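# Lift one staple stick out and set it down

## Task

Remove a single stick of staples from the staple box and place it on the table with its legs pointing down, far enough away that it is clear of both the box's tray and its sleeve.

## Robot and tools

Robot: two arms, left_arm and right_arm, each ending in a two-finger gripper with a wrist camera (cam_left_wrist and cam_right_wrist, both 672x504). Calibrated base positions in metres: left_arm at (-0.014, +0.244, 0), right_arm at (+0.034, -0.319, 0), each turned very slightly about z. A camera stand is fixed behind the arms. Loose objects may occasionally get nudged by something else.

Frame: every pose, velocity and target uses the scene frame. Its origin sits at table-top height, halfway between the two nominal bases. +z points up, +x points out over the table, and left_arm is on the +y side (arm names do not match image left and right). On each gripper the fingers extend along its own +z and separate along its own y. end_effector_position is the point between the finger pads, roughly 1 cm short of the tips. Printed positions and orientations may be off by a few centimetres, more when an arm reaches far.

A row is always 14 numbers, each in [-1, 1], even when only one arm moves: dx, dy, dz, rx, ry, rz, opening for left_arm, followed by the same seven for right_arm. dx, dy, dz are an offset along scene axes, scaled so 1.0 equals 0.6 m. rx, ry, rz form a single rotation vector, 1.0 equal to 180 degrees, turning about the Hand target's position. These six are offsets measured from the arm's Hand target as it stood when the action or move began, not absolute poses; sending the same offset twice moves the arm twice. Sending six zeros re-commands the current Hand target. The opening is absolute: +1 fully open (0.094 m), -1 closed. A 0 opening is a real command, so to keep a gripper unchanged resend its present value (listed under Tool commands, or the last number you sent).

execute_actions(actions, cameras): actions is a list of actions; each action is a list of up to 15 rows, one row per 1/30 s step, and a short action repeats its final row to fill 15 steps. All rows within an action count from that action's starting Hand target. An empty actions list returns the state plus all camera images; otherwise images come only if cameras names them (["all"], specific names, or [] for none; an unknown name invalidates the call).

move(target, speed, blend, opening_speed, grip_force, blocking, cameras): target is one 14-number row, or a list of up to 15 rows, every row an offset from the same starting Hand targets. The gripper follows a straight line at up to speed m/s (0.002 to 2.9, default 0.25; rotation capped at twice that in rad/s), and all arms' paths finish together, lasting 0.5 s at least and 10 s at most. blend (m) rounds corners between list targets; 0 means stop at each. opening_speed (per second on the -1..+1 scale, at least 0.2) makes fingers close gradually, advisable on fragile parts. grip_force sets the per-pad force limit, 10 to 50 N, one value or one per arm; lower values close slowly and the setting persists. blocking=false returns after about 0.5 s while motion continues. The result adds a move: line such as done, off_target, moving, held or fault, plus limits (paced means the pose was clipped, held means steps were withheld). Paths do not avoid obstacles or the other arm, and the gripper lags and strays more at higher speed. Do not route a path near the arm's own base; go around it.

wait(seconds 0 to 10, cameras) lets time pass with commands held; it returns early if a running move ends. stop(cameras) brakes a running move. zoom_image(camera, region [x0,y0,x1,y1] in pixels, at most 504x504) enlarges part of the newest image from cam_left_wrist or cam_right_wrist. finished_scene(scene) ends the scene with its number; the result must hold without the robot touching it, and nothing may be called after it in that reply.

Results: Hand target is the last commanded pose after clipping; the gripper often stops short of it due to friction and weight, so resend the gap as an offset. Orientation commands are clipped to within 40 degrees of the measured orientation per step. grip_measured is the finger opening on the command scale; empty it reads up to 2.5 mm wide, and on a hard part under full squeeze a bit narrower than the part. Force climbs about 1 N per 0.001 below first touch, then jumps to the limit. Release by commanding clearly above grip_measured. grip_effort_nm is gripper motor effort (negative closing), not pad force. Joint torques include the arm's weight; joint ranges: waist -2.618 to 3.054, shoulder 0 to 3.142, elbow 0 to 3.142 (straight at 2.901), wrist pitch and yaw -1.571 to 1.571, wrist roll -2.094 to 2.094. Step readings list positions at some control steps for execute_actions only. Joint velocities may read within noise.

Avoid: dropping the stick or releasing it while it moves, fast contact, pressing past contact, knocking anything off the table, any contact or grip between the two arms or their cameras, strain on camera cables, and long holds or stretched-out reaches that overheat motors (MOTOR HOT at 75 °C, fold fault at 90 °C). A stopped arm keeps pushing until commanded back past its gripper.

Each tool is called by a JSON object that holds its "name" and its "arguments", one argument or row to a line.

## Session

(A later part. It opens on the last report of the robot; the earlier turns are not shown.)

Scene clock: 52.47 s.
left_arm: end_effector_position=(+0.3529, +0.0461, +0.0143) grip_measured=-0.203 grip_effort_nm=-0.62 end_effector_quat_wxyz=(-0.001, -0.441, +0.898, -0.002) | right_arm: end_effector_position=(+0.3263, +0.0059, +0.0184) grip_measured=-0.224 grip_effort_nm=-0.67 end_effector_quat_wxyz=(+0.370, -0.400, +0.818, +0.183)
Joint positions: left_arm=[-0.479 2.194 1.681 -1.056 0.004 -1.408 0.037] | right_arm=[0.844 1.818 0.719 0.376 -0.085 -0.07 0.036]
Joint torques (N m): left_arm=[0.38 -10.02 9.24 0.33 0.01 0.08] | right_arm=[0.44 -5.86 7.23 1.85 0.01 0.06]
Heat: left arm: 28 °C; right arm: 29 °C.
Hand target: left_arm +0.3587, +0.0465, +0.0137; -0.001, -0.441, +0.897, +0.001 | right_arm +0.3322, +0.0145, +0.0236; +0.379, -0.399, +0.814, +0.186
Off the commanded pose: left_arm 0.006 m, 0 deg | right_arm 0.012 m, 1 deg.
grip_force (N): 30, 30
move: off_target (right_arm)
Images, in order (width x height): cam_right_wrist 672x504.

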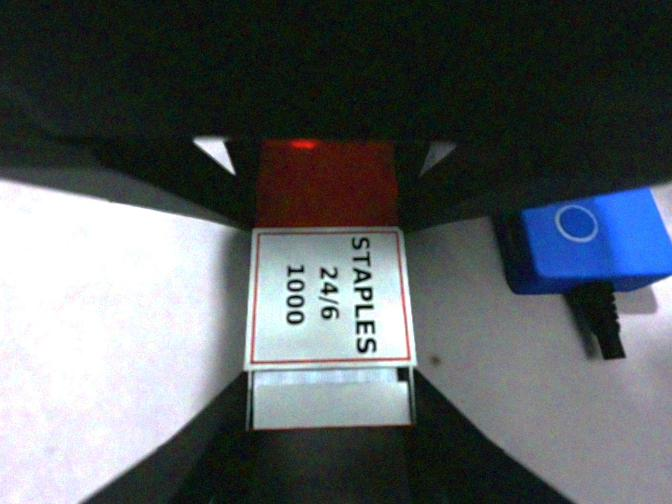

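{"name": "move", "arguments": {
  "target": [0,0,0,0,0,0,-0.3,-0.086,-0.112,0.004,0,0,0,-0.3],
  "speed": 0.08,
  "cameras": ["all"]
}}

Scene clock: 54.30 s.
left_arm: end_effector_position=(+0.3222, +0.0035, +0.0196) grip_measured=-0.203 grip_effort_nm=-0.62 end_effector_quat_wxyz=(-0.087, -0.420, +0.902, -0.047) | right_arm: end_effector_position=(+0.2911, -0.0385, +0.0330) grip_measured=-0.227 grip_effort_nm=-0.68 end_effector_quat_wxyz=(+0.397, -0.392, +0.807, +0.194)
Joint positions: left_arm=[-0.522 2.194 1.687 -1.085 0.198 -1.408 0.037] | right_arm=[0.822 1.589 0.455 0.476 -0.101 -0.076 0.036]
Joint torques (N m): left_arm=[3.78 -10.95 8.32 0.49 -1.69 0.01] | right_arm=[-0.92 -7.82 2.07 1.3 -0.12 -0.11]
Heat: left arm: 28 °C; right arm: 29 °C.
Hand target: left_arm +0.3586, +0.0464, +0.0137; -0.001, -0.441, +0.897, +0.001 | right_arm +0.2807, -0.0527, +0.0260; +0.379, -0.399, +0.814, +0.186
Off the commanded pose: left_arm 0.057 m, 12 deg | right_arm 0.019 m, 3 deg.
grip_force (N): 30, 30
move: off_target (left_arm, right_arm)

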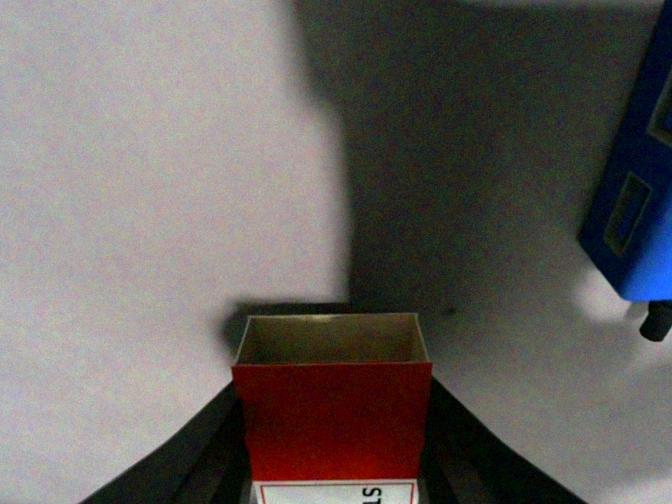

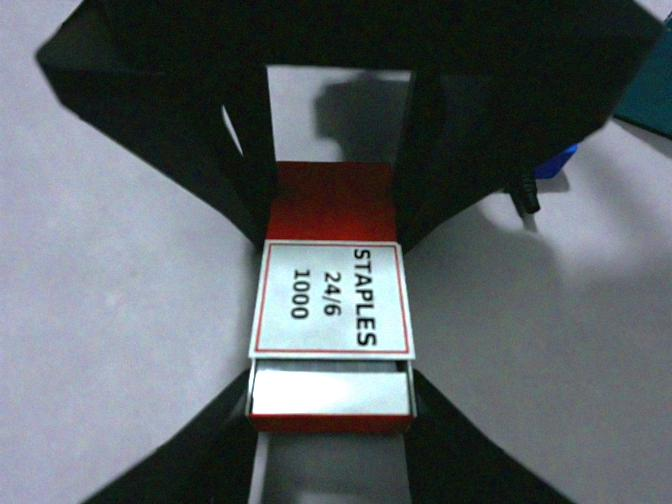

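{"name": "move", "arguments": {
  "target": [0,0,0,0,0,0,-0.3,0.086,0.112,-0.004,0,0,0,-0.3],
  "speed": 0.08,
  "cameras": ["all"]
}}

Scene clock: 56.47 s.
left_arm: end_effector_position=(+0.3537, +0.0486, +0.0160) grip_measured=-0.206 grip_effort_nm=-0.63 end_effector_quat_wxyz=(-0.005, -0.439, +0.899, -0.002) | right_arm: end_effector_position=(+0.3268, +0.0099, +0.0225) grip_measured=-0.227 grip_effort_nm=-0.67 end_effector_quat_wxyz=(+0.378, -0.402, +0.811, +0.193)
Joint positions: left_arm=[-0.47 2.194 1.687 -1.067 0.011 -1.395 0.037] | right_arm=[0.843 1.818 0.716 0.404 -0.1 -0.072 0.036]
Joint torques (N m): left_arm=[-0.32 -9.66 8.75 0.42 -0.07 -0.09] | right_arm=[0.51 -5.81 7.43 1.61 0.15 0.07]
Heat: left arm: 28 °C; right arm: 29 °C.
Hand target: left_arm +0.3586, +0.0465, +0.0137; -0.001, -0.441, +0.897, +0.001 | right_arm +0.3323, +0.0145, +0.0236; +0.379, -0.399, +0.814, +0.186
Off the commanded pose: left_arm 0.006 m, 1 deg | right_arm 0.007 m, 1 deg.
grip_force (N): 30, 30
move: done

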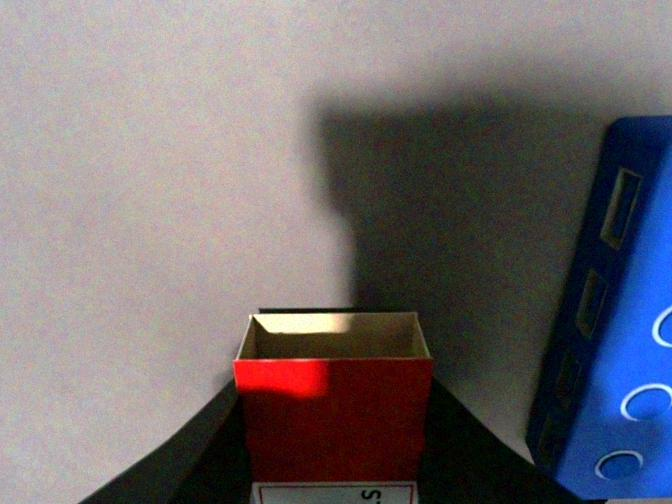

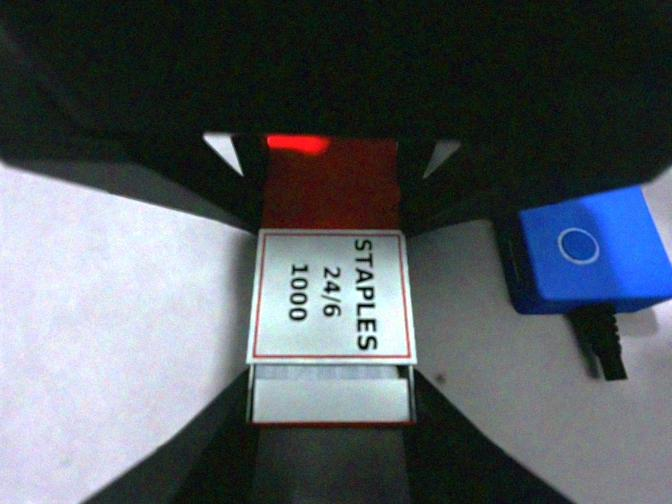

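{"name": "move", "arguments": {
  "target": [
    [0,0,0,0,0,0,-0.3,0,0,0,0,0,0,0.0],
    [0,0,0,0,0,0,-0.3,-0.006,-0.008,0.0,0,0,0,0.0],
    [0,0,0,0,0,0,-0.3,-0.006,-0.008,0.0,0,0,0,-0.3]
  ],
  "speed": 0.05,
  "opening_speed": 0.3,
  "cameras": ["cam_right_wrist"],
  "grip_force": [12, 30]
}}

Scene clock: 60.27 s.
left_arm: end_effector_position=(+0.3544, +0.0482, +0.0160) grip_measured=-0.201 grip_effort_nm=-0.30 end_effector_quat_wxyz=(-0.004, -0.440, +0.898, -0.004) | right_arm: end_effector_position=(+0.3270, +0.0066, +0.0185) grip_measured=-0.225 grip_effort_nm=-0.68 end_effector_quat_wxyz=(+0.374, -0.399, +0.817, +0.184)
Joint positions: left_arm=[-0.47 2.194 1.687 -1.064 0.011 -1.397 0.038] | right_arm=[0.845 1.822 0.716 0.391 -0.084 -0.07 0.036]
Joint torques (N m): left_arm=[-0.31 -9.95 8.64 0.42 -0.1 -0.11] | right_arm=[0.2 -7.17 5.46 1.79 0 0.04]
Heat: left arm: 29 °C; right arm: 29 °C.
Hand target: left_arm +0.3586, +0.0465, +0.0137; -0.001, -0.441, +0.897, +0.001 | right_arm +0.3287, +0.0097, +0.0238; +0.379, -0.399, +0.814, +0.186
Off the commanded pose: left_arm 0.005 m, 1 deg | right_arm 0.006 m, 1 deg.
grip_force (N): 12, 30
move: done
Images, in order (width x height): cam_right_wrist 672x504.

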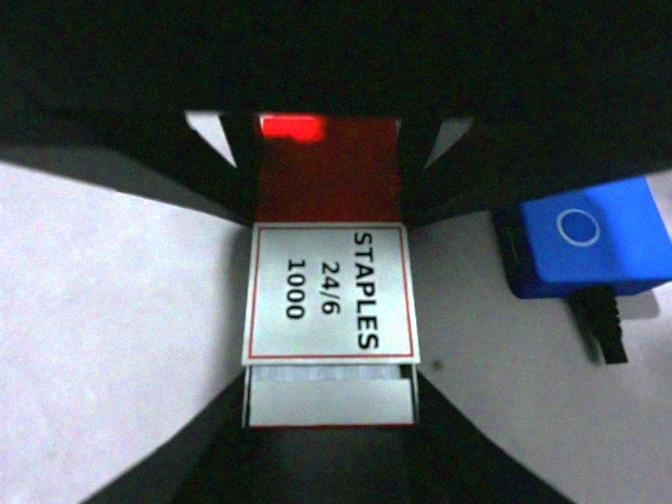

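{"name": "zoom_image", "arguments": {
  "camera": "cam_right_wrist",
  "region": [200, 320, 460, 460]
}}

Scaled by 1.938 from the camera's 672x504 image, which has a finer 960x720 frame.

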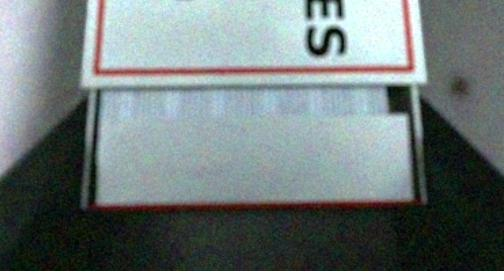

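{"name": "move", "arguments": {
  "target": [0,0,0,0,0,0,-0.3,-0.04,-0.052,0.002,0,0,0,-0.3],
  "speed": 0.06,
  "cameras": ["cam_right_wrist"]
}}

Scene clock: 62.23 s.
left_arm: end_effector_position=(+0.3399, +0.0273, +0.0167) grip_measured=-0.201 grip_effort_nm=-0.30 end_effector_quat_wxyz=(-0.039, -0.430, +0.902, -0.022) | right_arm: end_effector_position=(+0.3098, -0.0144, +0.0220) grip_measured=-0.226 grip_effort_nm=-0.68 end_effector_quat_wxyz=(+0.381, -0.396, +0.814, +0.186)
Joint positions: left_arm=[-0.497 2.194 1.687 -1.074 0.09 -1.403 0.038] | right_arm=[0.839 1.728 0.593 0.437 -0.085 -0.07 0.036]
Joint torques (N m): left_arm=[1.61 -10.36 8.43 0.48 -0.8 -0.02] | right_arm=[-0.58 -8.77 2.71 1.64 -0.12 -0.06]
Heat: left arm: 29 °C; right arm: 29 °C.
Hand target: left_arm +0.3587, +0.0465, +0.0137; -0.001, -0.441, +0.897, +0.001 | right_arm +0.3046, -0.0215, +0.0248; +0.379, -0.399, +0.814, +0.186
Off the commanded pose: left_arm 0.027 m, 5 deg | right_arm 0.009 m, 0 deg.
grip_force (N): 12, 30
move: off_target (left_arm)
Images, in order (width x height): cam_right_wrist 672x504.

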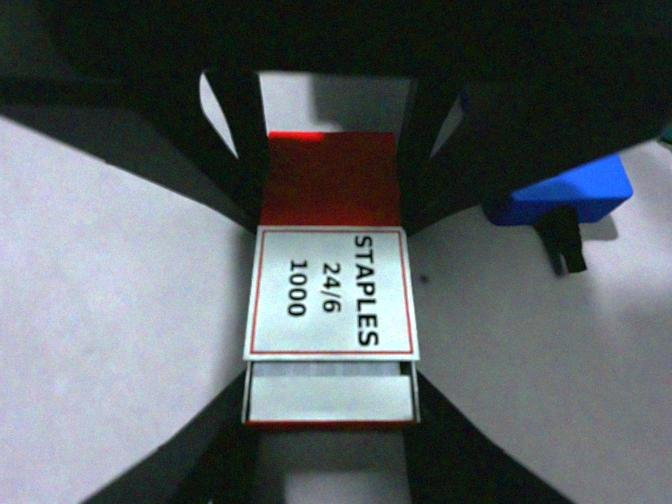

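{"name": "move", "arguments": {
  "target": [
    [0,0,0,0,0,0,-0.3,0.035,0.046,0,0,0,0,-0.3],
    [0,0,0,0,0,0,-0.3,0.035,0.046,0,0,0,0,0]
  ],
  "speed": 0.06,
  "opening_speed": 0.5
}}

{"name": "move", "arguments": {
  "target": [
    [0,0,0,0,0,0,-0.3,-0.018,-0.023,0,0,0,0,0]
  ],
  "speed": 0.05,
  "opening_speed": 0.5,
  "cameras": ["cam_right_wrist"]
}}

Scene clock: 65.47 s.
left_arm: end_effector_position=(+0.3516, +0.0445, +0.0160) grip_measured=-0.201 grip_effort_nm=-0.30 end_effector_quat_wxyz=(-0.008, -0.437, +0.899, -0.004) | right_arm: end_effector_position=(+0.3199, -0.0022, +0.0184) grip_measured=-0.002 grip_effort_nm=0.08 end_effector_quat_wxyz=(+0.371, -0.398, +0.818, +0.184)
Joint positions: left_arm=[-0.478 2.194 1.687 -1.067 0.017 -1.4 0.038] | right_arm=[0.841 1.786 0.674 0.391 -0.086 -0.068 0.047]
Joint torques (N m): left_arm=[0.38 -10.02 8.68 0.41 -0.11 -0.03] | right_arm=[0.38 -5.86 7.31 1.77 0.01 0.02]
Heat: left arm: 29 °C; right arm: 29 °C.
Hand target: left_arm +0.3586, +0.0465, +0.0137; -0.001, -0.441, +0.897, +0.001 | right_arm +0.3256, +0.0062, +0.0249; +0.379, -0.399, +0.814, +0.186
Off the commanded pose: left_arm 0.008 m, 1 deg | right_arm 0.012 m, 1 deg.
grip_force (N): 12, 30
move: off_target (right_arm)

Scene clock: 66.27 s.
left_arm: end_effector_position=(+0.3516, +0.0445, +0.0160) grip_measured=-0.201 grip_effort_nm=-0.30 end_effector_quat_wxyz=(-0.008, -0.437, +0.899, -0.004) | right_arm: end_effector_position=(+0.3164, -0.0058, +0.0178) grip_measured=-0.002 grip_effort_nm=0.07 end_effector_quat_wxyz=(+0.371, -0.398, +0.818, +0.184)
Joint positions: left_arm=[-0.478 2.194 1.687 -1.067 0.017 -1.4 0.038] | right_arm=[0.841 1.773 0.652 0.402 -0.086 -0.068 0.047]
Joint torques (N m): left_arm=[0.29 -9.98 8.75 0.39 -0.13 -0.09] | right_arm=[-0.1 -8.5 3.47 1.84 -0.05 -0.01]
Heat: left arm: 29 °C; right arm: 29 °C.
Hand target: left_arm +0.3586, +0.0465, +0.0137; -0.001, -0.441, +0.897, +0.001 | right_arm +0.3147, -0.0077, +0.0247; +0.379, -0.399, +0.814, +0.186
Off the commanded pose: left_arm 0.008 m, 1 deg | right_arm 0.008 m, 1 deg.
grip_force (N): 12, 30
move: done
Images, in order (width x height): cam_right_wrist 672x504.

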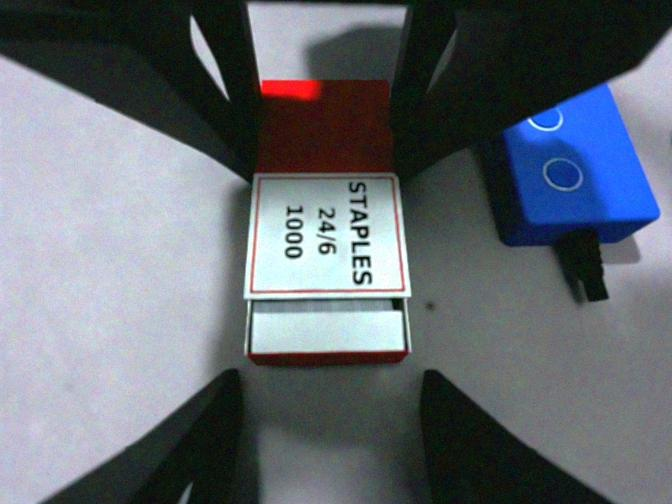

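{"name": "zoom_image", "arguments": {
  "camera": "cam_right_wrist",
  "region": [230, 270, 430, 380]
}}

Scaled by 2.520 from the camera's 672x504 image, which has a finer 960x720 frame.

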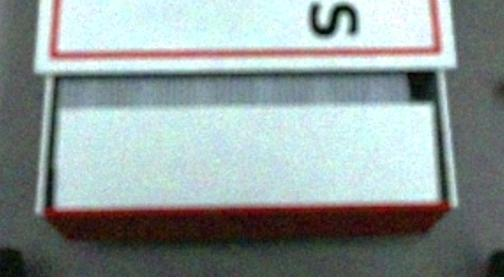

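{"name": "move", "arguments": {
  "target": [
    [0,0,0,0,0,0,-0.3,0.018,0.0243,-0.004,0,0,0,0],
    [0,0,0,0,0,0,-0.3,0.018,0.0243,-0.004,0,0,0,-0.3]
  ],
  "speed": 0.05,
  "opening_speed": 0.3,
  "cameras": ["cam_right_wrist"]
}}

Scene clock: 69.07 s.
left_arm: end_effector_position=(+0.3516, +0.0445, +0.0160) grip_measured=-0.201 grip_effort_nm=-0.30 end_effector_quat_wxyz=(-0.008, -0.437, +0.899, -0.004) | right_arm: end_effector_position=(+0.3203, -0.0008, +0.0181) grip_measured=-0.242 grip_effort_nm=-0.67 end_effector_quat_wxyz=(+0.373, -0.399, +0.817, +0.185)
Joint positions: left_arm=[-0.478 2.194 1.687 -1.067 0.017 -1.4 0.038] | right_arm=[0.843 1.793 0.675 0.402 -0.086 -0.068 0.036]
Joint torques (N m): left_arm=[0.43 -9.92 8.81 0.42 -0.11 -0.02] | right_arm=[0.39 -5.6 7.17 1.77 0 0.05]
Heat: left arm: 29 °C; right arm: 29 °C.
Hand target: left_arm +0.3586, +0.0465, +0.0137; -0.001, -0.441, +0.897, +0.001 | right_arm +0.3256, +0.0069, +0.0224; +0.379, -0.399, +0.814, +0.186
Off the commanded pose: left_arm 0.008 m, 1 deg | right_arm 0.010 m, 1 deg.
grip_force (N): 12, 30
move: done
Images, in order (width x height): cam_right_wrist 672x504.

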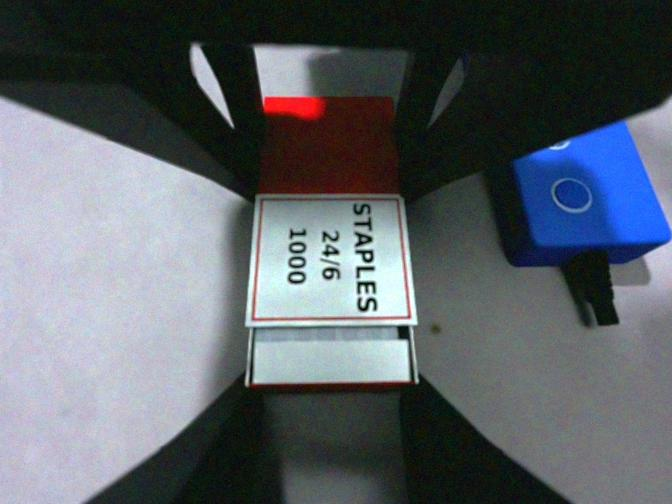

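{"name": "move", "arguments": {
  "target": [0,0,0,0,0,0,-0.3,-0.04,-0.052,0.002,0,0,0,-0.3],
  "speed": 0.06,
  "grip_force": [15, 30],
  "cameras": ["cam_right_wrist"]
}}

Scene clock: 73.37 s.
left_arm: end_effector_position=(+0.3421, +0.0306, +0.0166) grip_measured=-0.201 grip_effort_nm=-0.35 end_effector_quat_wxyz=(-0.036, -0.433, +0.900, -0.020) | right_arm: end_effector_position=(+0.3067, -0.0171, +0.0221) grip_measured=-0.243 grip_effort_nm=-0.68 end_effector_quat_wxyz=(+0.383, -0.396, +0.814, +0.187)
Joint positions: left_arm=[-0.491 2.194 1.687 -1.073 0.082 -1.404 0.038] | right_arm=[0.839 1.715 0.574 0.448 -0.085 -0.068 0.036]
Joint torques (N m): left_arm=[1.44 -10.03 8.44 0.47 -0.73 0] | right_arm=[-0.55 -8.38 2.85 1.61 -0.1 -0.05]
Heat: left arm: 29 °C; right arm: 29 °C.
Hand target: left_arm +0.3587, +0.0465, +0.0137; -0.001, -0.441, +0.897, +0.001 | right_arm +0.3016, -0.0242, +0.0237; +0.379, -0.399, +0.814, +0.186
Off the commanded pose: left_arm 0.023 m, 5 deg | right_arm 0.009 m, 1 deg.
grip_force (N): 15, 30
move: off_target (left_arm)
Images, in order (width x height): cam_right_wrist 672x504.

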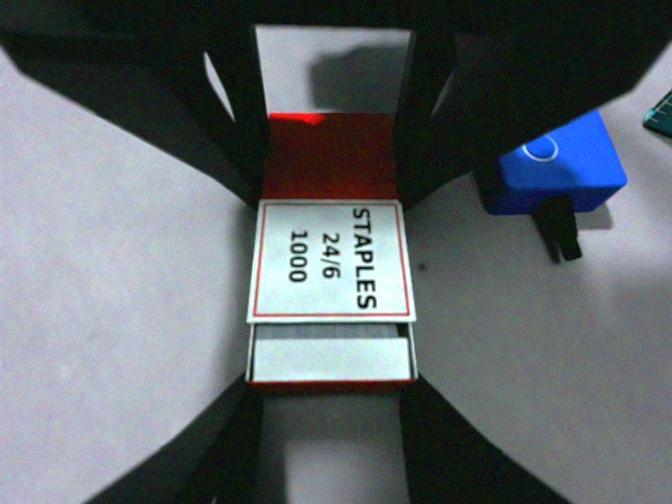

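{"name": "move", "arguments": {
  "target": [
    [0,0,0,0,0,0,-0.3,0.03,0.04,-0.008,0,0,0,-0.3],
    [0,0,0,0,0,0,0.0,0.03,0.04,-0.008,0,0,0,-0.3]
  ],
  "speed": 0.06,
  "opening_speed": 0.5,
  "cameras": ["all"]
}}

Scene clock: 76.10 s.
left_arm: end_effector_position=(+0.3512, +0.0440, +0.0160) grip_measured=-0.002 grip_effort_nm=0.15 end_effector_quat_wxyz=(-0.008, -0.439, +0.898, -0.004) | right_arm: end_effector_position=(+0.3171, -0.0056, +0.0180) grip_measured=-0.244 grip_effort_nm=-0.68 end_effector_quat_wxyz=(+0.381, -0.396, +0.814, +0.187)
Joint positions: left_arm=[-0.48 2.194 1.687 -1.067 0.018 -1.405 0.047] | right_arm=[0.841 1.78 0.635 0.446 -0.085 -0.068 0.036]
Joint torques (N m): left_arm=[0.34 -10.04 8.77 0.45 -0.16 0.04] | right_arm=[0.38 -5.5 6.84 1.62 -0.01 0.02]
Heat: left arm: 29 °C; right arm: 29 °C.
Hand target: left_arm +0.3587, +0.0464, +0.0137; -0.001, -0.441, +0.897, +0.001 | right_arm +0.3197, -0.0004, +0.0189; +0.379, -0.399, +0.814, +0.186
Off the commanded pose: left_arm 0.008 m, 1 deg | right_arm 0.006 m, 0 deg.
grip_force (N): 15, 30
move: done

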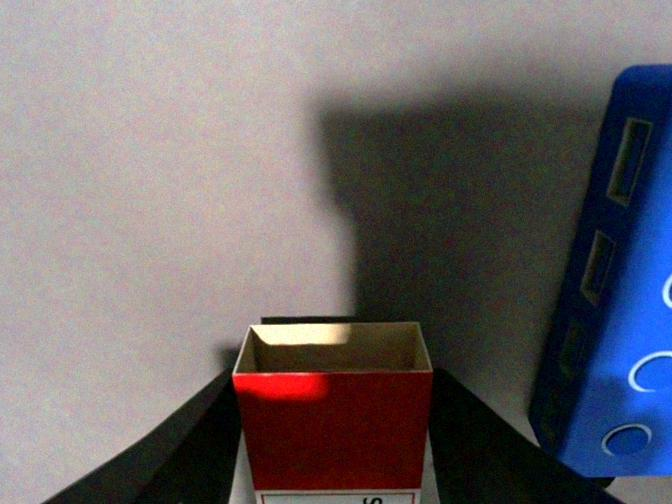

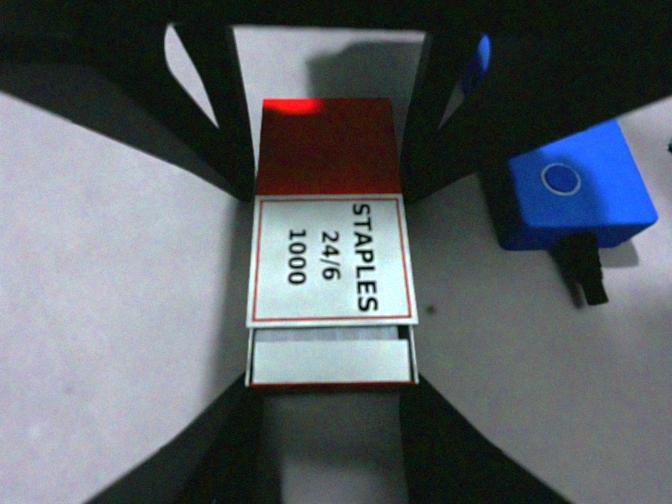

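{"name": "move", "arguments": {
  "target": [
    [0.0095,0.0125,0.004,0,0,0,0,0,0,0,0,0,0,-0.3],
    [0.0095,0.0125,0.004,0,0,0,-0.3,0,0,0,0,0,0,-0.3]
  ],
  "speed": 0.06,
  "opening_speed": 0.3,
  "cameras": ["all"]
}}

Scene clock: 78.77 s.
left_arm: end_effector_position=(+0.3583, +0.0522, +0.0175) grip_measured=-0.198 grip_effort_nm=-0.33 end_effector_quat_wxyz=(-0.006, -0.443, +0.897, -0.006) | right_arm: end_effector_position=(+0.3171, -0.0056, +0.0180) grip_measured=-0.244 grip_effort_nm=-0.68 end_effector_quat_wxyz=(+0.381, -0.396, +0.814, +0.187)
Joint positions: left_arm=[-0.455 2.197 1.698 -1.069 0.017 -1.388 0.038] | right_arm=[0.841 1.78 0.635 0.446 -0.085 -0.068 0.036]
Joint torques (N m): left_arm=[0.18 -9.87 9.31 0.33 -0.11 0.07] | right_arm=[0.42 -5.53 6.79 1.62 -0.01 0.02]
Heat: left arm: 29 °C; right arm: 29 °C.
Hand target: left_arm +0.3644, +0.0539, +0.0161; -0.001, -0.441, +0.897, +0.001 | right_arm +0.3197, -0.0004, +0.0189; +0.379, -0.399, +0.814, +0.186
Off the commanded pose: left_arm 0.006 m, 1 deg | right_arm 0.006 m, 0 deg.
grip_force (N): 15, 30
move: done

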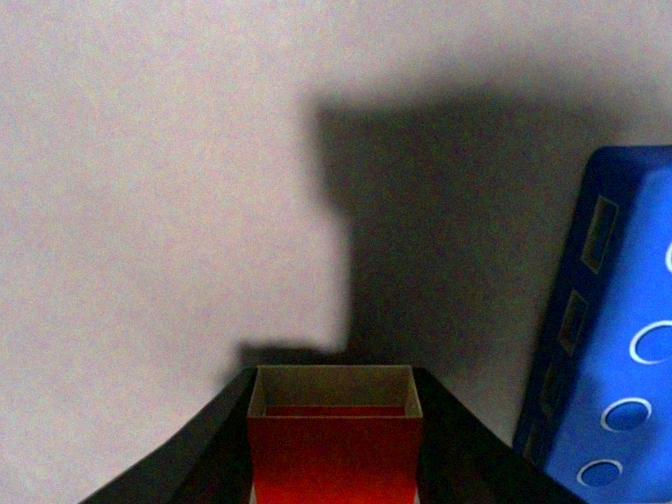

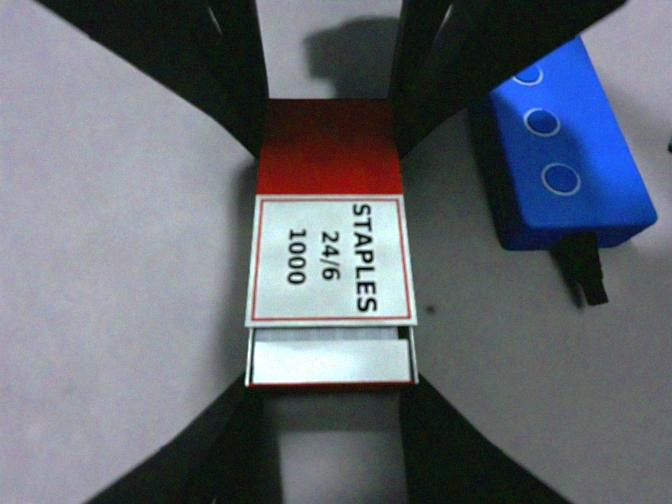

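{"name": "move", "arguments": {
  "target": [0,0,0,0,0,0,-0.3,-0.05,-0.065,0.002,0,0,0,-0.3],
  "speed": 0.06,
  "grip_force": [20, 30],
  "cameras": ["cam_right_wrist"]
}}

Scene clock: 80.23 s.
left_arm: end_effector_position=(+0.3435, +0.0320, +0.0185) grip_measured=-0.203 grip_effort_nm=-0.44 end_effector_quat_wxyz=(-0.047, -0.435, +0.899, -0.027) | right_arm: end_effector_position=(+0.2987, -0.0290, +0.0251) grip_measured=-0.244 grip_effort_nm=-0.67 end_effector_quat_wxyz=(+0.394, -0.391, +0.810, +0.190)
Joint positions: left_arm=[-0.475 2.197 1.698 -1.084 0.108 -1.393 0.037] | right_arm=[0.833 1.664 0.499 0.496 -0.085 -0.068 0.036]
Joint torques (N m): left_arm=[1.78 -10.3 8.85 0.42 -0.99 0.12] | right_arm=[-0.73 -7.66 2.4 1.45 -0.16 -0.11]
Heat: left arm: 29 °C; right arm: 28 °C.
Hand target: left_arm +0.3644, +0.0539, +0.0161; -0.001, -0.441, +0.897, +0.001 | right_arm +0.2898, -0.0393, +0.0202; +0.379, -0.399, +0.814, +0.186
Off the commanded pose: left_arm 0.030 m, 6 deg | right_arm 0.015 m, 2 deg.
grip_force (N): 20, 30
move: off_target (left_arm, right_arm)
Images, in order (width x height): cam_right_wrist 672x504.

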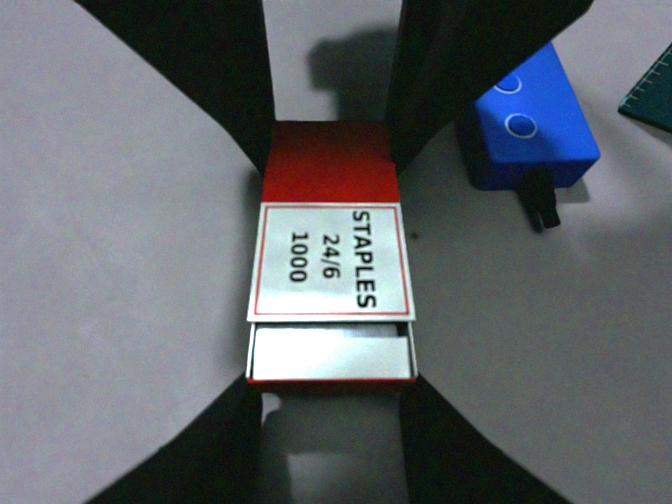

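{"name": "move", "arguments": {
  "target": [0.05,0.065,0,0,0,0,-0.4,-0.05,-0.065,-0.008,0,0,0,-0.4],
  "speed": 0.05,
  "grip_force": [40, 40],
  "cameras": ["all"]
}}

Scene clock: 82.83 s.
left_arm: end_effector_position=(+0.3309, +0.0154, +0.0392) grip_measured=-0.218 grip_effort_nm=-0.81 end_effector_quat_wxyz=(-0.136, -0.424, +0.892, -0.075) | right_arm: end_effector_position=(+0.2843, -0.0472, +0.0575) grip_measured=-0.262 grip_effort_nm=-0.86 end_effector_quat_wxyz=(+0.451, -0.382, +0.777, +0.216)
Joint positions: left_arm=[-0.44 2.205 1.764 -1.183 0.307 -1.336 0.037] | right_arm=[0.81 1.488 0.341 0.62 -0.117 -0.078 0.035]
Joint torques (N m): left_arm=[7.61 -9.24 9.46 0.78 -2.58 0.63] | right_arm=[-1.33 -5.86 0.1 0.49 -0.1 -0.18]
Heat: left arm: 29 °C; right arm: 28 °C.
Hand target: left_arm +0.3944, +0.0928, +0.0161; -0.001, -0.441, +0.897, +0.001 | right_arm +0.2597, -0.0783, +0.0153; +0.379, -0.399, +0.814, +0.186
Off the commanded pose: left_arm 0.103 m, 18 deg | right_arm 0.058 m, 10 deg.
grip_force (N): 40, 40
move: off_target (left_arm, right_arm)

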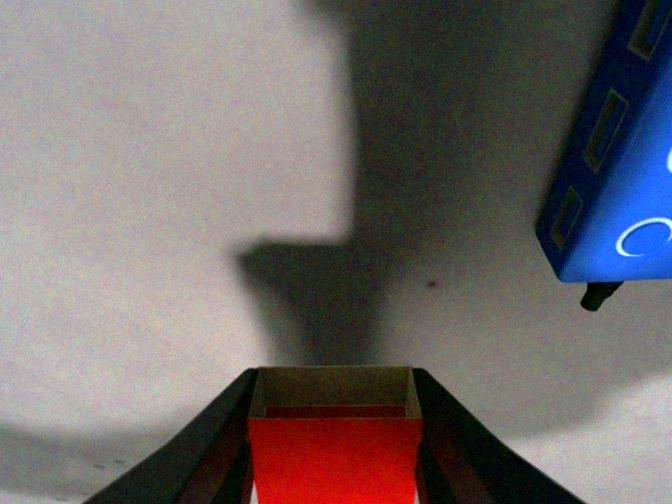

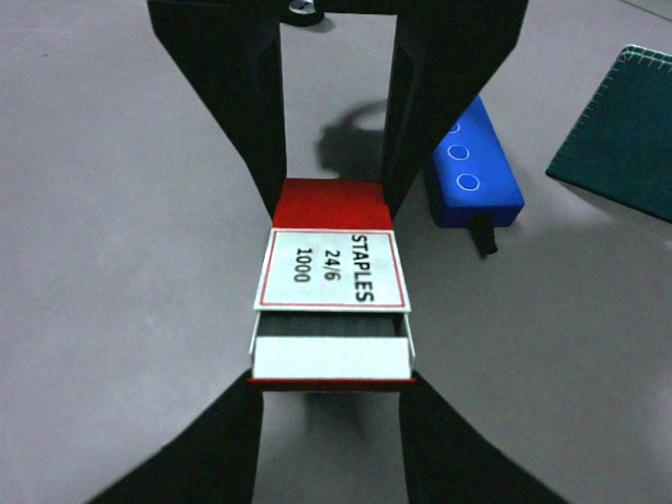

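{"name": "move", "arguments": {
  "target": [-0.05,-0.065,0,0,0,0,-0.3,0.04,0.052,0.008,0,0,0,-0.3],
  "speed": 0.08,
  "grip_force": [20, 30],
  "cameras": ["all"]
}}

Scene clock: 84.20 s.
left_arm: end_effector_position=(+0.3407, +0.0203, +0.0305) grip_measured=-0.213 grip_effort_nm=-0.45 end_effector_quat_wxyz=(-0.069, -0.430, +0.900, -0.039) | right_arm: end_effector_position=(+0.2944, -0.0410, +0.0390) grip_measured=-0.259 grip_effort_nm=-0.68 end_effector_quat_wxyz=(+0.416, -0.386, +0.799, +0.198)
Joint positions: left_arm=[-0.482 2.205 1.755 -1.138 0.157 -1.388 0.037] | right_arm=[0.81 1.579 0.428 0.534 -0.103 -0.078 0.035]
Joint torques (N m): left_arm=[2.37 -10.73 4.82 0.86 -1.37 0.03] | right_arm=[0.49 -4.14 4.7 1.04 -0.06 -0.06]
Heat: left arm: 29 °C; right arm: 28 °C.
Hand target: left_arm +0.3643, +0.0539, +0.0160; -0.001, -0.441, +0.897, +0.001 | right_arm +0.2836, -0.0471, +0.0200; +0.379, -0.399, +0.814, +0.186
Off the commanded pose: left_arm 0.043 m, 9 deg | right_arm 0.023 m, 5 deg.
grip_force (N): 20, 30
move: off_target (left_arm, right_arm)

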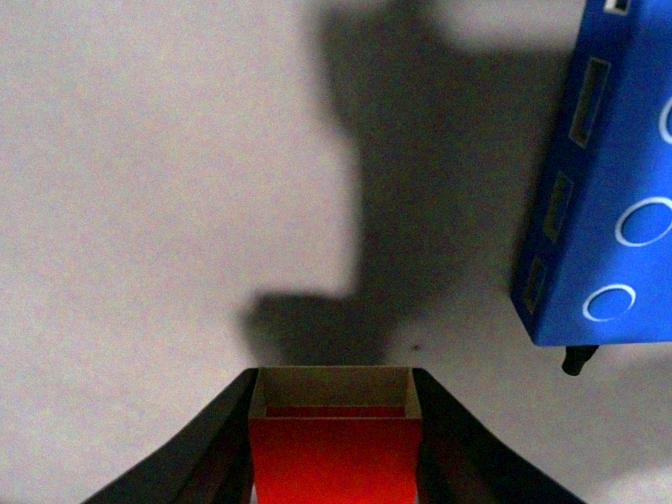

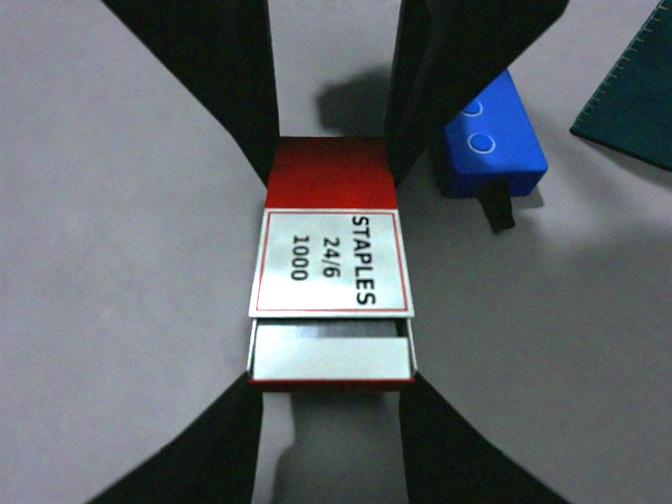

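{"name": "move", "arguments": {
  "target": [
    [0,0,0,0,0,0.04,-0.3,-0.02,-0.026,0,0,0,0,-0.3],
    [0,0,0,0,0,-0.04,-0.3,-0.03,-0.039,0,0,0,0,-0.3],
    [0,0,0,0,0,0.04,-0.3,-0.04,-0.052,0,0,0,0,-0.3],
    [0,0,0,0,0,-0.04,-0.3,-0.04,-0.052,0,0,0,0,-0.3],
    [0,0,0,0,0,0,-0.3,-0.04,-0.052,0,0,0,0,-0.3]
  ],
  "speed": 0.15,
  "blend": 0.02,
  "cameras": ["all"]
}}

Scene clock: 89.50 s.
left_arm: end_effector_position=(+0.3268, +0.0021, +0.0306) grip_measured=-0.212 grip_effort_nm=-0.45 end_effector_quat_wxyz=(-0.100, -0.423, +0.899, -0.055) | right_arm: end_effector_position=(+0.2795, -0.0594, +0.0439) grip_measured=-0.259 grip_effort_nm=-0.68 end_effector_quat_wxyz=(+0.425, -0.384, +0.795, +0.200)
Joint positions: left_arm=[-0.506 2.205 1.745 -1.137 0.227 -1.401 0.037] | right_arm=[0.797 1.468 0.332 0.539 -0.113 -0.086 0.035]
Joint torques (N m): left_arm=[4.1 -11.15 5.82 0.73 -1.95 0.18] | right_arm=[-0.58 -5.9 1.51 0.92 -0.15 -0.12]
Heat: left arm: 29 °C; right arm: 28 °C.
Hand target: left_arm +0.3643, +0.0539, +0.0160; -0.001, -0.441, +0.897, +0.001 | right_arm +0.2597, -0.0784, +0.0200; +0.379, -0.399, +0.814, +0.186
Off the commanded pose: left_arm 0.066 m, 13 deg | right_arm 0.036 m, 6 deg.
grip_force (N): 20, 30
move: off_target (left_arm, right_arm)

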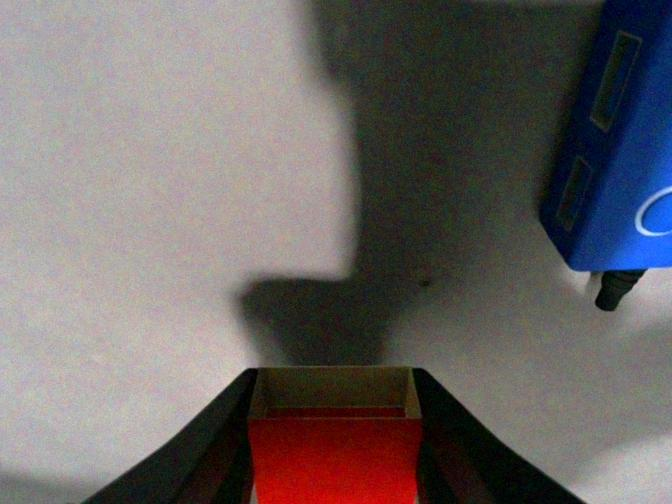

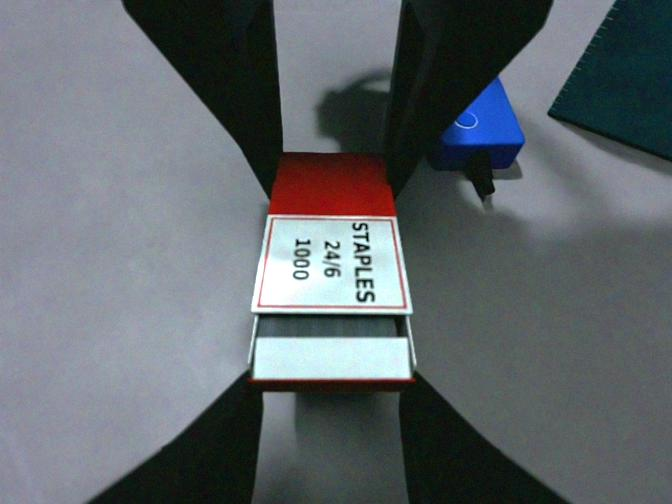

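{"name": "move", "arguments": {
  "target": [
    [0.04,0.052,0,0,0,0.07,-0.3,-0.02,-0.026,0,0,0,0,-0.3],
    [0.04,0.052,0,0,0,-0.07,-0.3,-0.03,-0.039,0,0,0,0,-0.3],
    [0.04,0.052,0,0,0,0.07,-0.3,-0.03,-0.039,0,0,0,0,-0.3],
    [0.04,0.052,0,0,0,-0.07,-0.3,-0.03,-0.039,0,0,0,0,-0.3],
    [0.04,0.052,0,0,0,0.0,-0.3,-0.03,-0.039,0,0,0,0,-0.3]
  ],
  "speed": 0.2,
  "blend": 0.02,
  "cameras": ["all"],
  "grip_force": [30, 40]
}}

Scene clock: 95.53 s.
left_arm: end_effector_position=(+0.3790, +0.0865, +0.0167) grip_measured=-0.246 grip_effort_nm=-0.62 end_effector_quat_wxyz=(-0.012, -0.437, +0.899, +0.001) | right_arm: end_effector_position=(+0.2420, -0.0995, +0.0177) grip_measured=-0.261 grip_effort_nm=-0.86 end_effector_quat_wxyz=(+0.373, -0.400, +0.816, +0.185)
Joint positions: left_arm=[-0.361 2.236 1.759 -1.112 0.015 -1.283 0.035] | right_arm=[0.766 1.303 0.201 0.382 -0.146 -0.121 0.035]
Joint torques (N m): left_arm=[-0.02 -10.43 9.37 0.52 -0.1 -0.1] | right_arm=[-0.58 -4.18 3.92 1.82 -0.09 -0.01]
Heat: left arm: 29 °C; right arm: 28 °C.
Hand target: left_arm +0.3883, +0.0851, +0.0161; -0.001, -0.441, +0.898, +0.001 | right_arm +0.2416, -0.1018, +0.0200; +0.379, -0.399, +0.814, +0.186
Off the commanded pose: left_arm 0.009 m, 1 deg | right_arm 0.003 m, 1 deg.
grip_force (N): 30, 40
move: done

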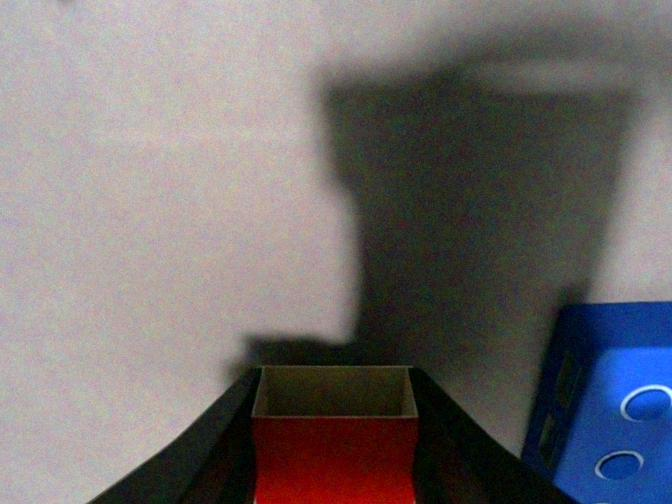

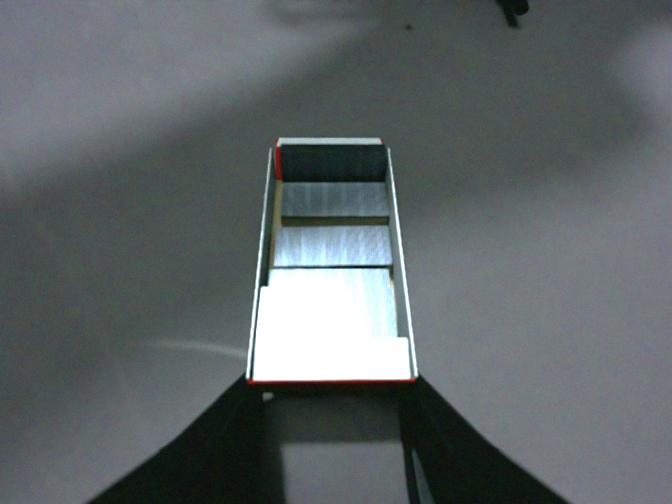

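{"name": "zoom_image", "arguments": {
  "camera": "cam_right_wrist",
  "region": [230, 120, 440, 400]
}}

Scaled by 1.800 from the camera's 672x504 image, which has a finer 960x720 frame.

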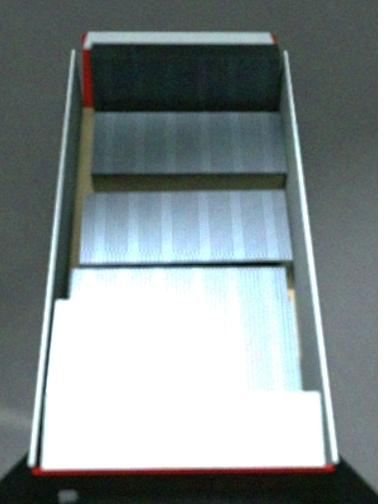

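{"name": "move", "arguments": {
  "target": [0,0,-0.015,0,0,0,-0.3,0,0,-0.015,0,0,0,-0.3],
  "speed": 0.02,
  "cameras": ["all"]
}}

Scene clock: 97.87 s.
left_arm: end_effector_position=(+0.3842, +0.0845, +0.0131) grip_measured=-0.246 grip_effort_nm=-0.62 end_effector_quat_wxyz=(-0.006, -0.438, +0.899, -0.005) | right_arm: end_effector_position=(+0.2434, -0.0983, +0.0153) grip_measured=-0.261 grip_effort_nm=-0.86 end_effector_quat_wxyz=(+0.382, -0.399, +0.813, +0.188)
Joint positions: left_arm=[-0.361 2.245 1.759 -1.086 0.015 -1.284 0.035] | right_arm=[0.766 1.338 0.184 0.453 -0.146 -0.121 0.035]
Joint torques (N m): left_arm=[-0.32 -10.35 7.38 0.55 -0.12 -0.13] | right_arm=[-0.55 -2.28 3.55 1.99 -0.08 -0.01]
Heat: left arm: 29 °C; right arm: 28 °C.
Hand target: left_arm +0.3883, +0.0851, +0.0070; -0.001, -0.441, +0.897, +0.001 | right_arm +0.2417, -0.1017, +0.0111; +0.379, -0.399, +0.814, +0.186
Off the commanded pose: left_arm 0.007 m, 1 deg | right_arm 0.006 m, 0 deg.
grip_force (N): 30, 40
move: done

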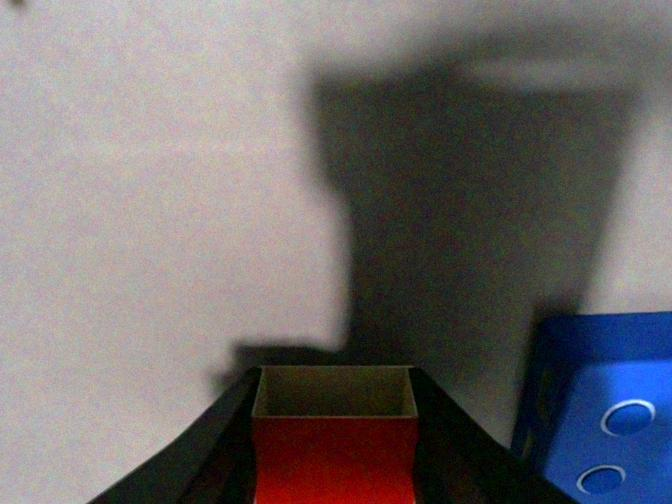

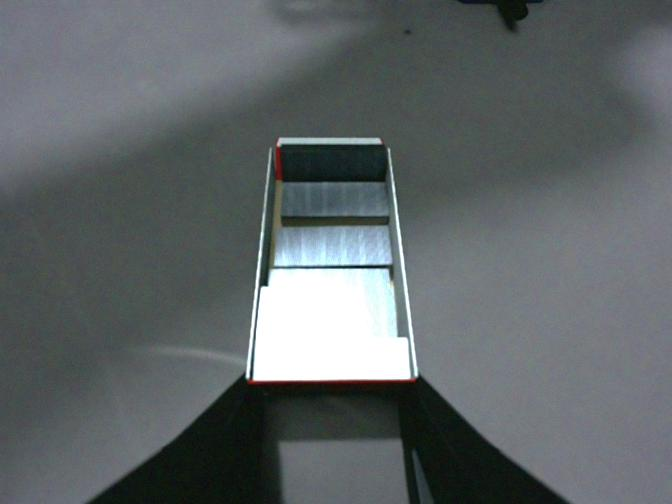

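{"name": "move", "arguments": {
  "target": [0,0,-0.012,0,0,0,-0.3,0,0,-0.017,0,0,0,-0.3],
  "speed": 0.02,
  "cameras": ["all"]
}}

Scene clock: 99.13 s.
left_arm: end_effector_position=(+0.3884, +0.0828, +0.0118) grip_measured=-0.246 grip_effort_nm=-0.62 end_effector_quat_wxyz=(+0.000, -0.438, +0.899, -0.011) | right_arm: end_effector_position=(+0.2491, -0.0930, +0.0151) grip_measured=-0.261 grip_effort_nm=-0.86 end_effector_quat_wxyz=(+0.401, -0.396, +0.803, +0.193)
Joint positions: left_arm=[-0.361 2.248 1.759 -1.067 0.015 -1.284 0.035] | right_arm=[0.766 1.41 0.17 0.584 -0.146 -0.121 0.035]
Joint torques (N m): left_arm=[-0.06 -10.18 5.86 0.65 -0.12 -0.1] | right_arm=[-0.53 -2.04 2.81 1.65 -0.07 -0.01]
Heat: left arm: 29 °C; right arm: 28 °C.
Hand target: left_arm +0.3883, +0.0850, -0.0001; -0.001, -0.441, +0.897, +0.001 | right_arm +0.2417, -0.1017, +0.0009; +0.379, -0.399, +0.814, +0.186
Off the commanded pose: left_arm 0.012 m, 1 deg | right_arm 0.018 m, 3 deg.
grip_force (N): 30, 40
move: off_target (left_arm, right_arm)

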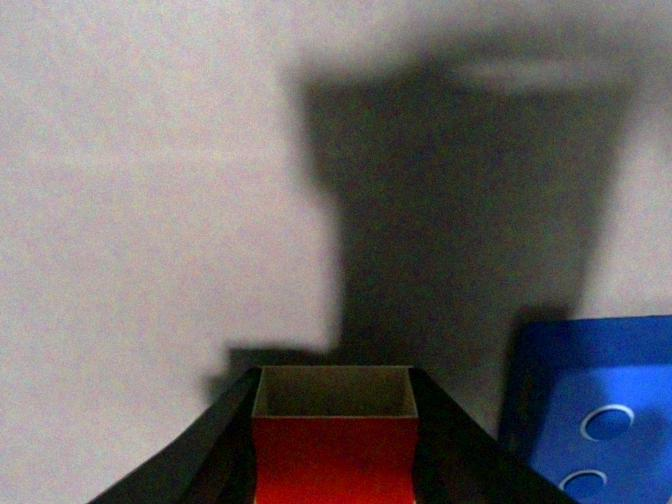

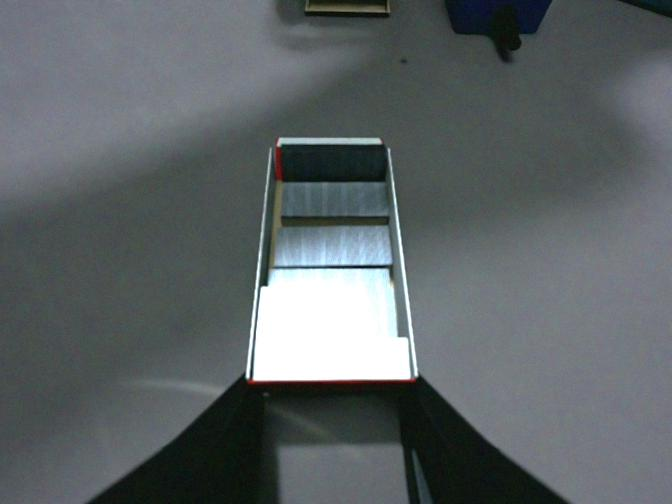

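{"name": "move", "arguments": {
  "target": [
    [0,0,0.012,0,0,0,-0.3,0.0,0.0,0.014,0,0,0,-0.3],
    [0,0,0.012,0,0,0,0.1,0,0,0.014,0,0,0,0.1]
  ],
  "speed": 0.03,
  "opening_speed": 0.3,
  "cameras": ["all"]
}}

Scene clock: 103.53 s.
left_arm: end_effector_position=(+0.3883, +0.0829, +0.0118) grip_measured=+0.098 grip_effort_nm=0.15 end_effector_quat_wxyz=(-0.001, -0.438, +0.899, -0.011) | right_arm: end_effector_position=(+0.2459, -0.0964, +0.0150) grip_measured=+0.098 grip_effort_nm=0.08 end_effector_quat_wxyz=(+0.393, -0.397, +0.807, +0.191)
Joint positions: left_arm=[-0.361 2.248 1.759 -1.067 0.015 -1.284 0.052] | right_arm=[0.765 1.373 0.17 0.528 -0.146 -0.121 0.052]
Joint torques (N m): left_arm=[-0.16 -10.71 7.36 0.38 -0.12 -0.11] | right_arm=[-0.44 -3.73 4.14 1.39 -0.07 -0.01]
Heat: left arm: 29 °C; right arm: 28 °C.
Hand target: left_arm +0.3883, +0.0851, +0.0071; -0.001, -0.441, +0.897, +0.001 | right_arm +0.2417, -0.1016, +0.0094; +0.379, -0.399, +0.814, +0.186
Off the commanded pose: left_arm 0.005 m, 1 deg | right_arm 0.009 m, 2 deg.
grip_force (N): 30, 40
move: done

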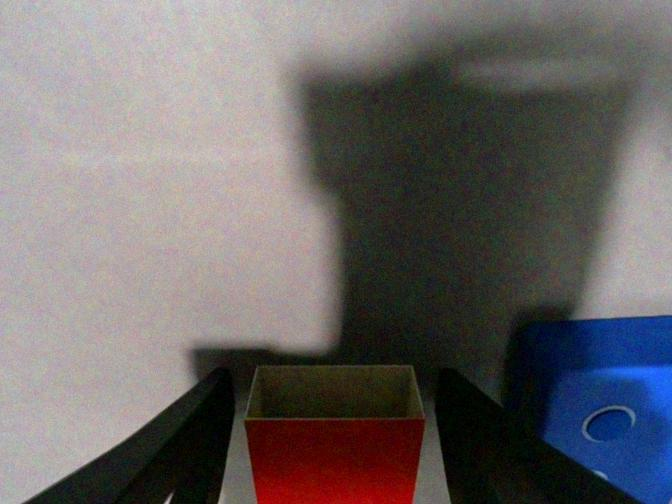

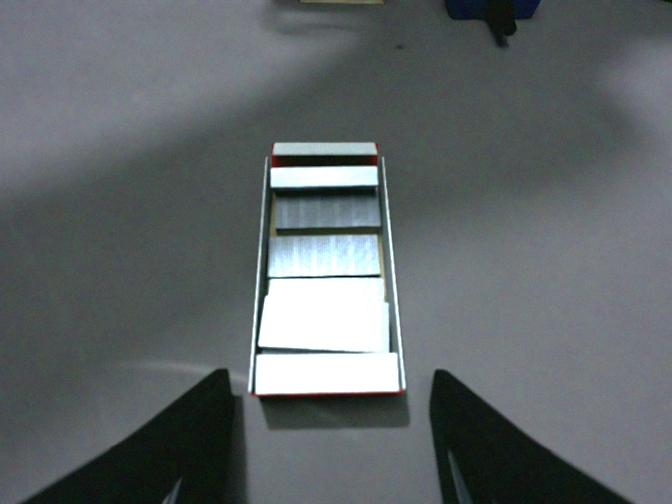

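{"name": "move", "arguments": {
  "target": [
    [0,0,0.12,0,0,0,0.4,-0.06,-0.08,0.03,0,0,0,0.3],
    [0.0,0.25,0.2,0,0,0,1,-0.02,-0.02,0.25,0,0,0,0.6]
  ],
  "speed": 0.15,
  "blend": 0.02,
  "cameras": ["all"]
}}

Scene clock: 106.83 s.
left_arm: end_effector_position=(+0.3824, +0.2356, +0.1024) grip_measured=+0.998 grip_effort_nm=0.15 end_effector_quat_wxyz=(-0.031, -0.446, +0.894, +0.012) | right_arm: end_effector_position=(+0.2255, -0.1188, +0.1425) grip_measured=+0.598 grip_effort_nm=0.07 end_effector_quat_wxyz=(+0.362, -0.401, +0.822, +0.181)
Joint positions: left_arm=[-0.004 2.136 1.94 -1.441 0.007 -0.946 0.094] | right_arm=[0.744 0.828 0.581 -0.502 -0.16 -0.136 0.075]
Joint torques (N m): left_arm=[-0.59 -15.13 9.46 0.23 -0.06 0.11] | right_arm=[0.5 -0.91 9.69 1.76 -0.03 0.07]
Heat: left arm: 29 °C; right arm: 28 °C.
Hand target: left_arm +0.3883, +0.2351, +0.1271; -0.001, -0.441, +0.897, +0.001 | right_arm +0.2297, -0.1137, +0.1592; +0.379, -0.399, +0.814, +0.186
Off the commanded pose: left_arm 0.025 m, 4 deg | right_arm 0.018 m, 2 deg.
grip_force (N): 30, 40
move: off_target (left_arm, right_arm); target 2's new opening was sent with left_arm's hand 0.025 m and 4 deg from that target

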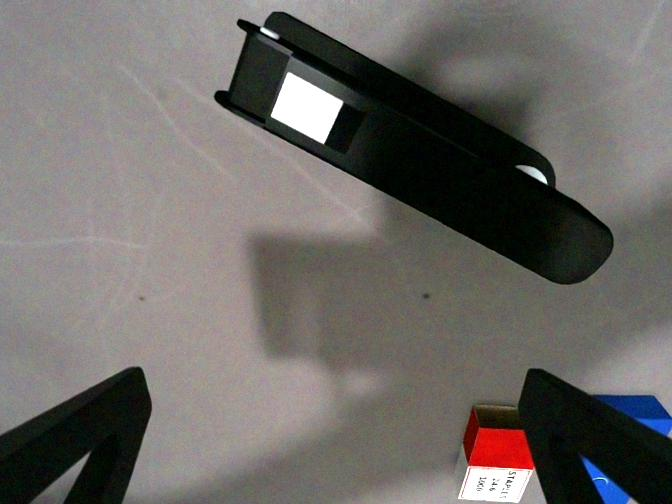

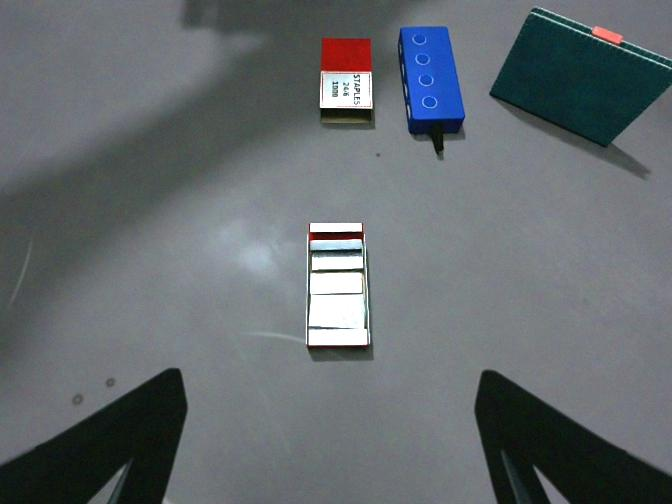

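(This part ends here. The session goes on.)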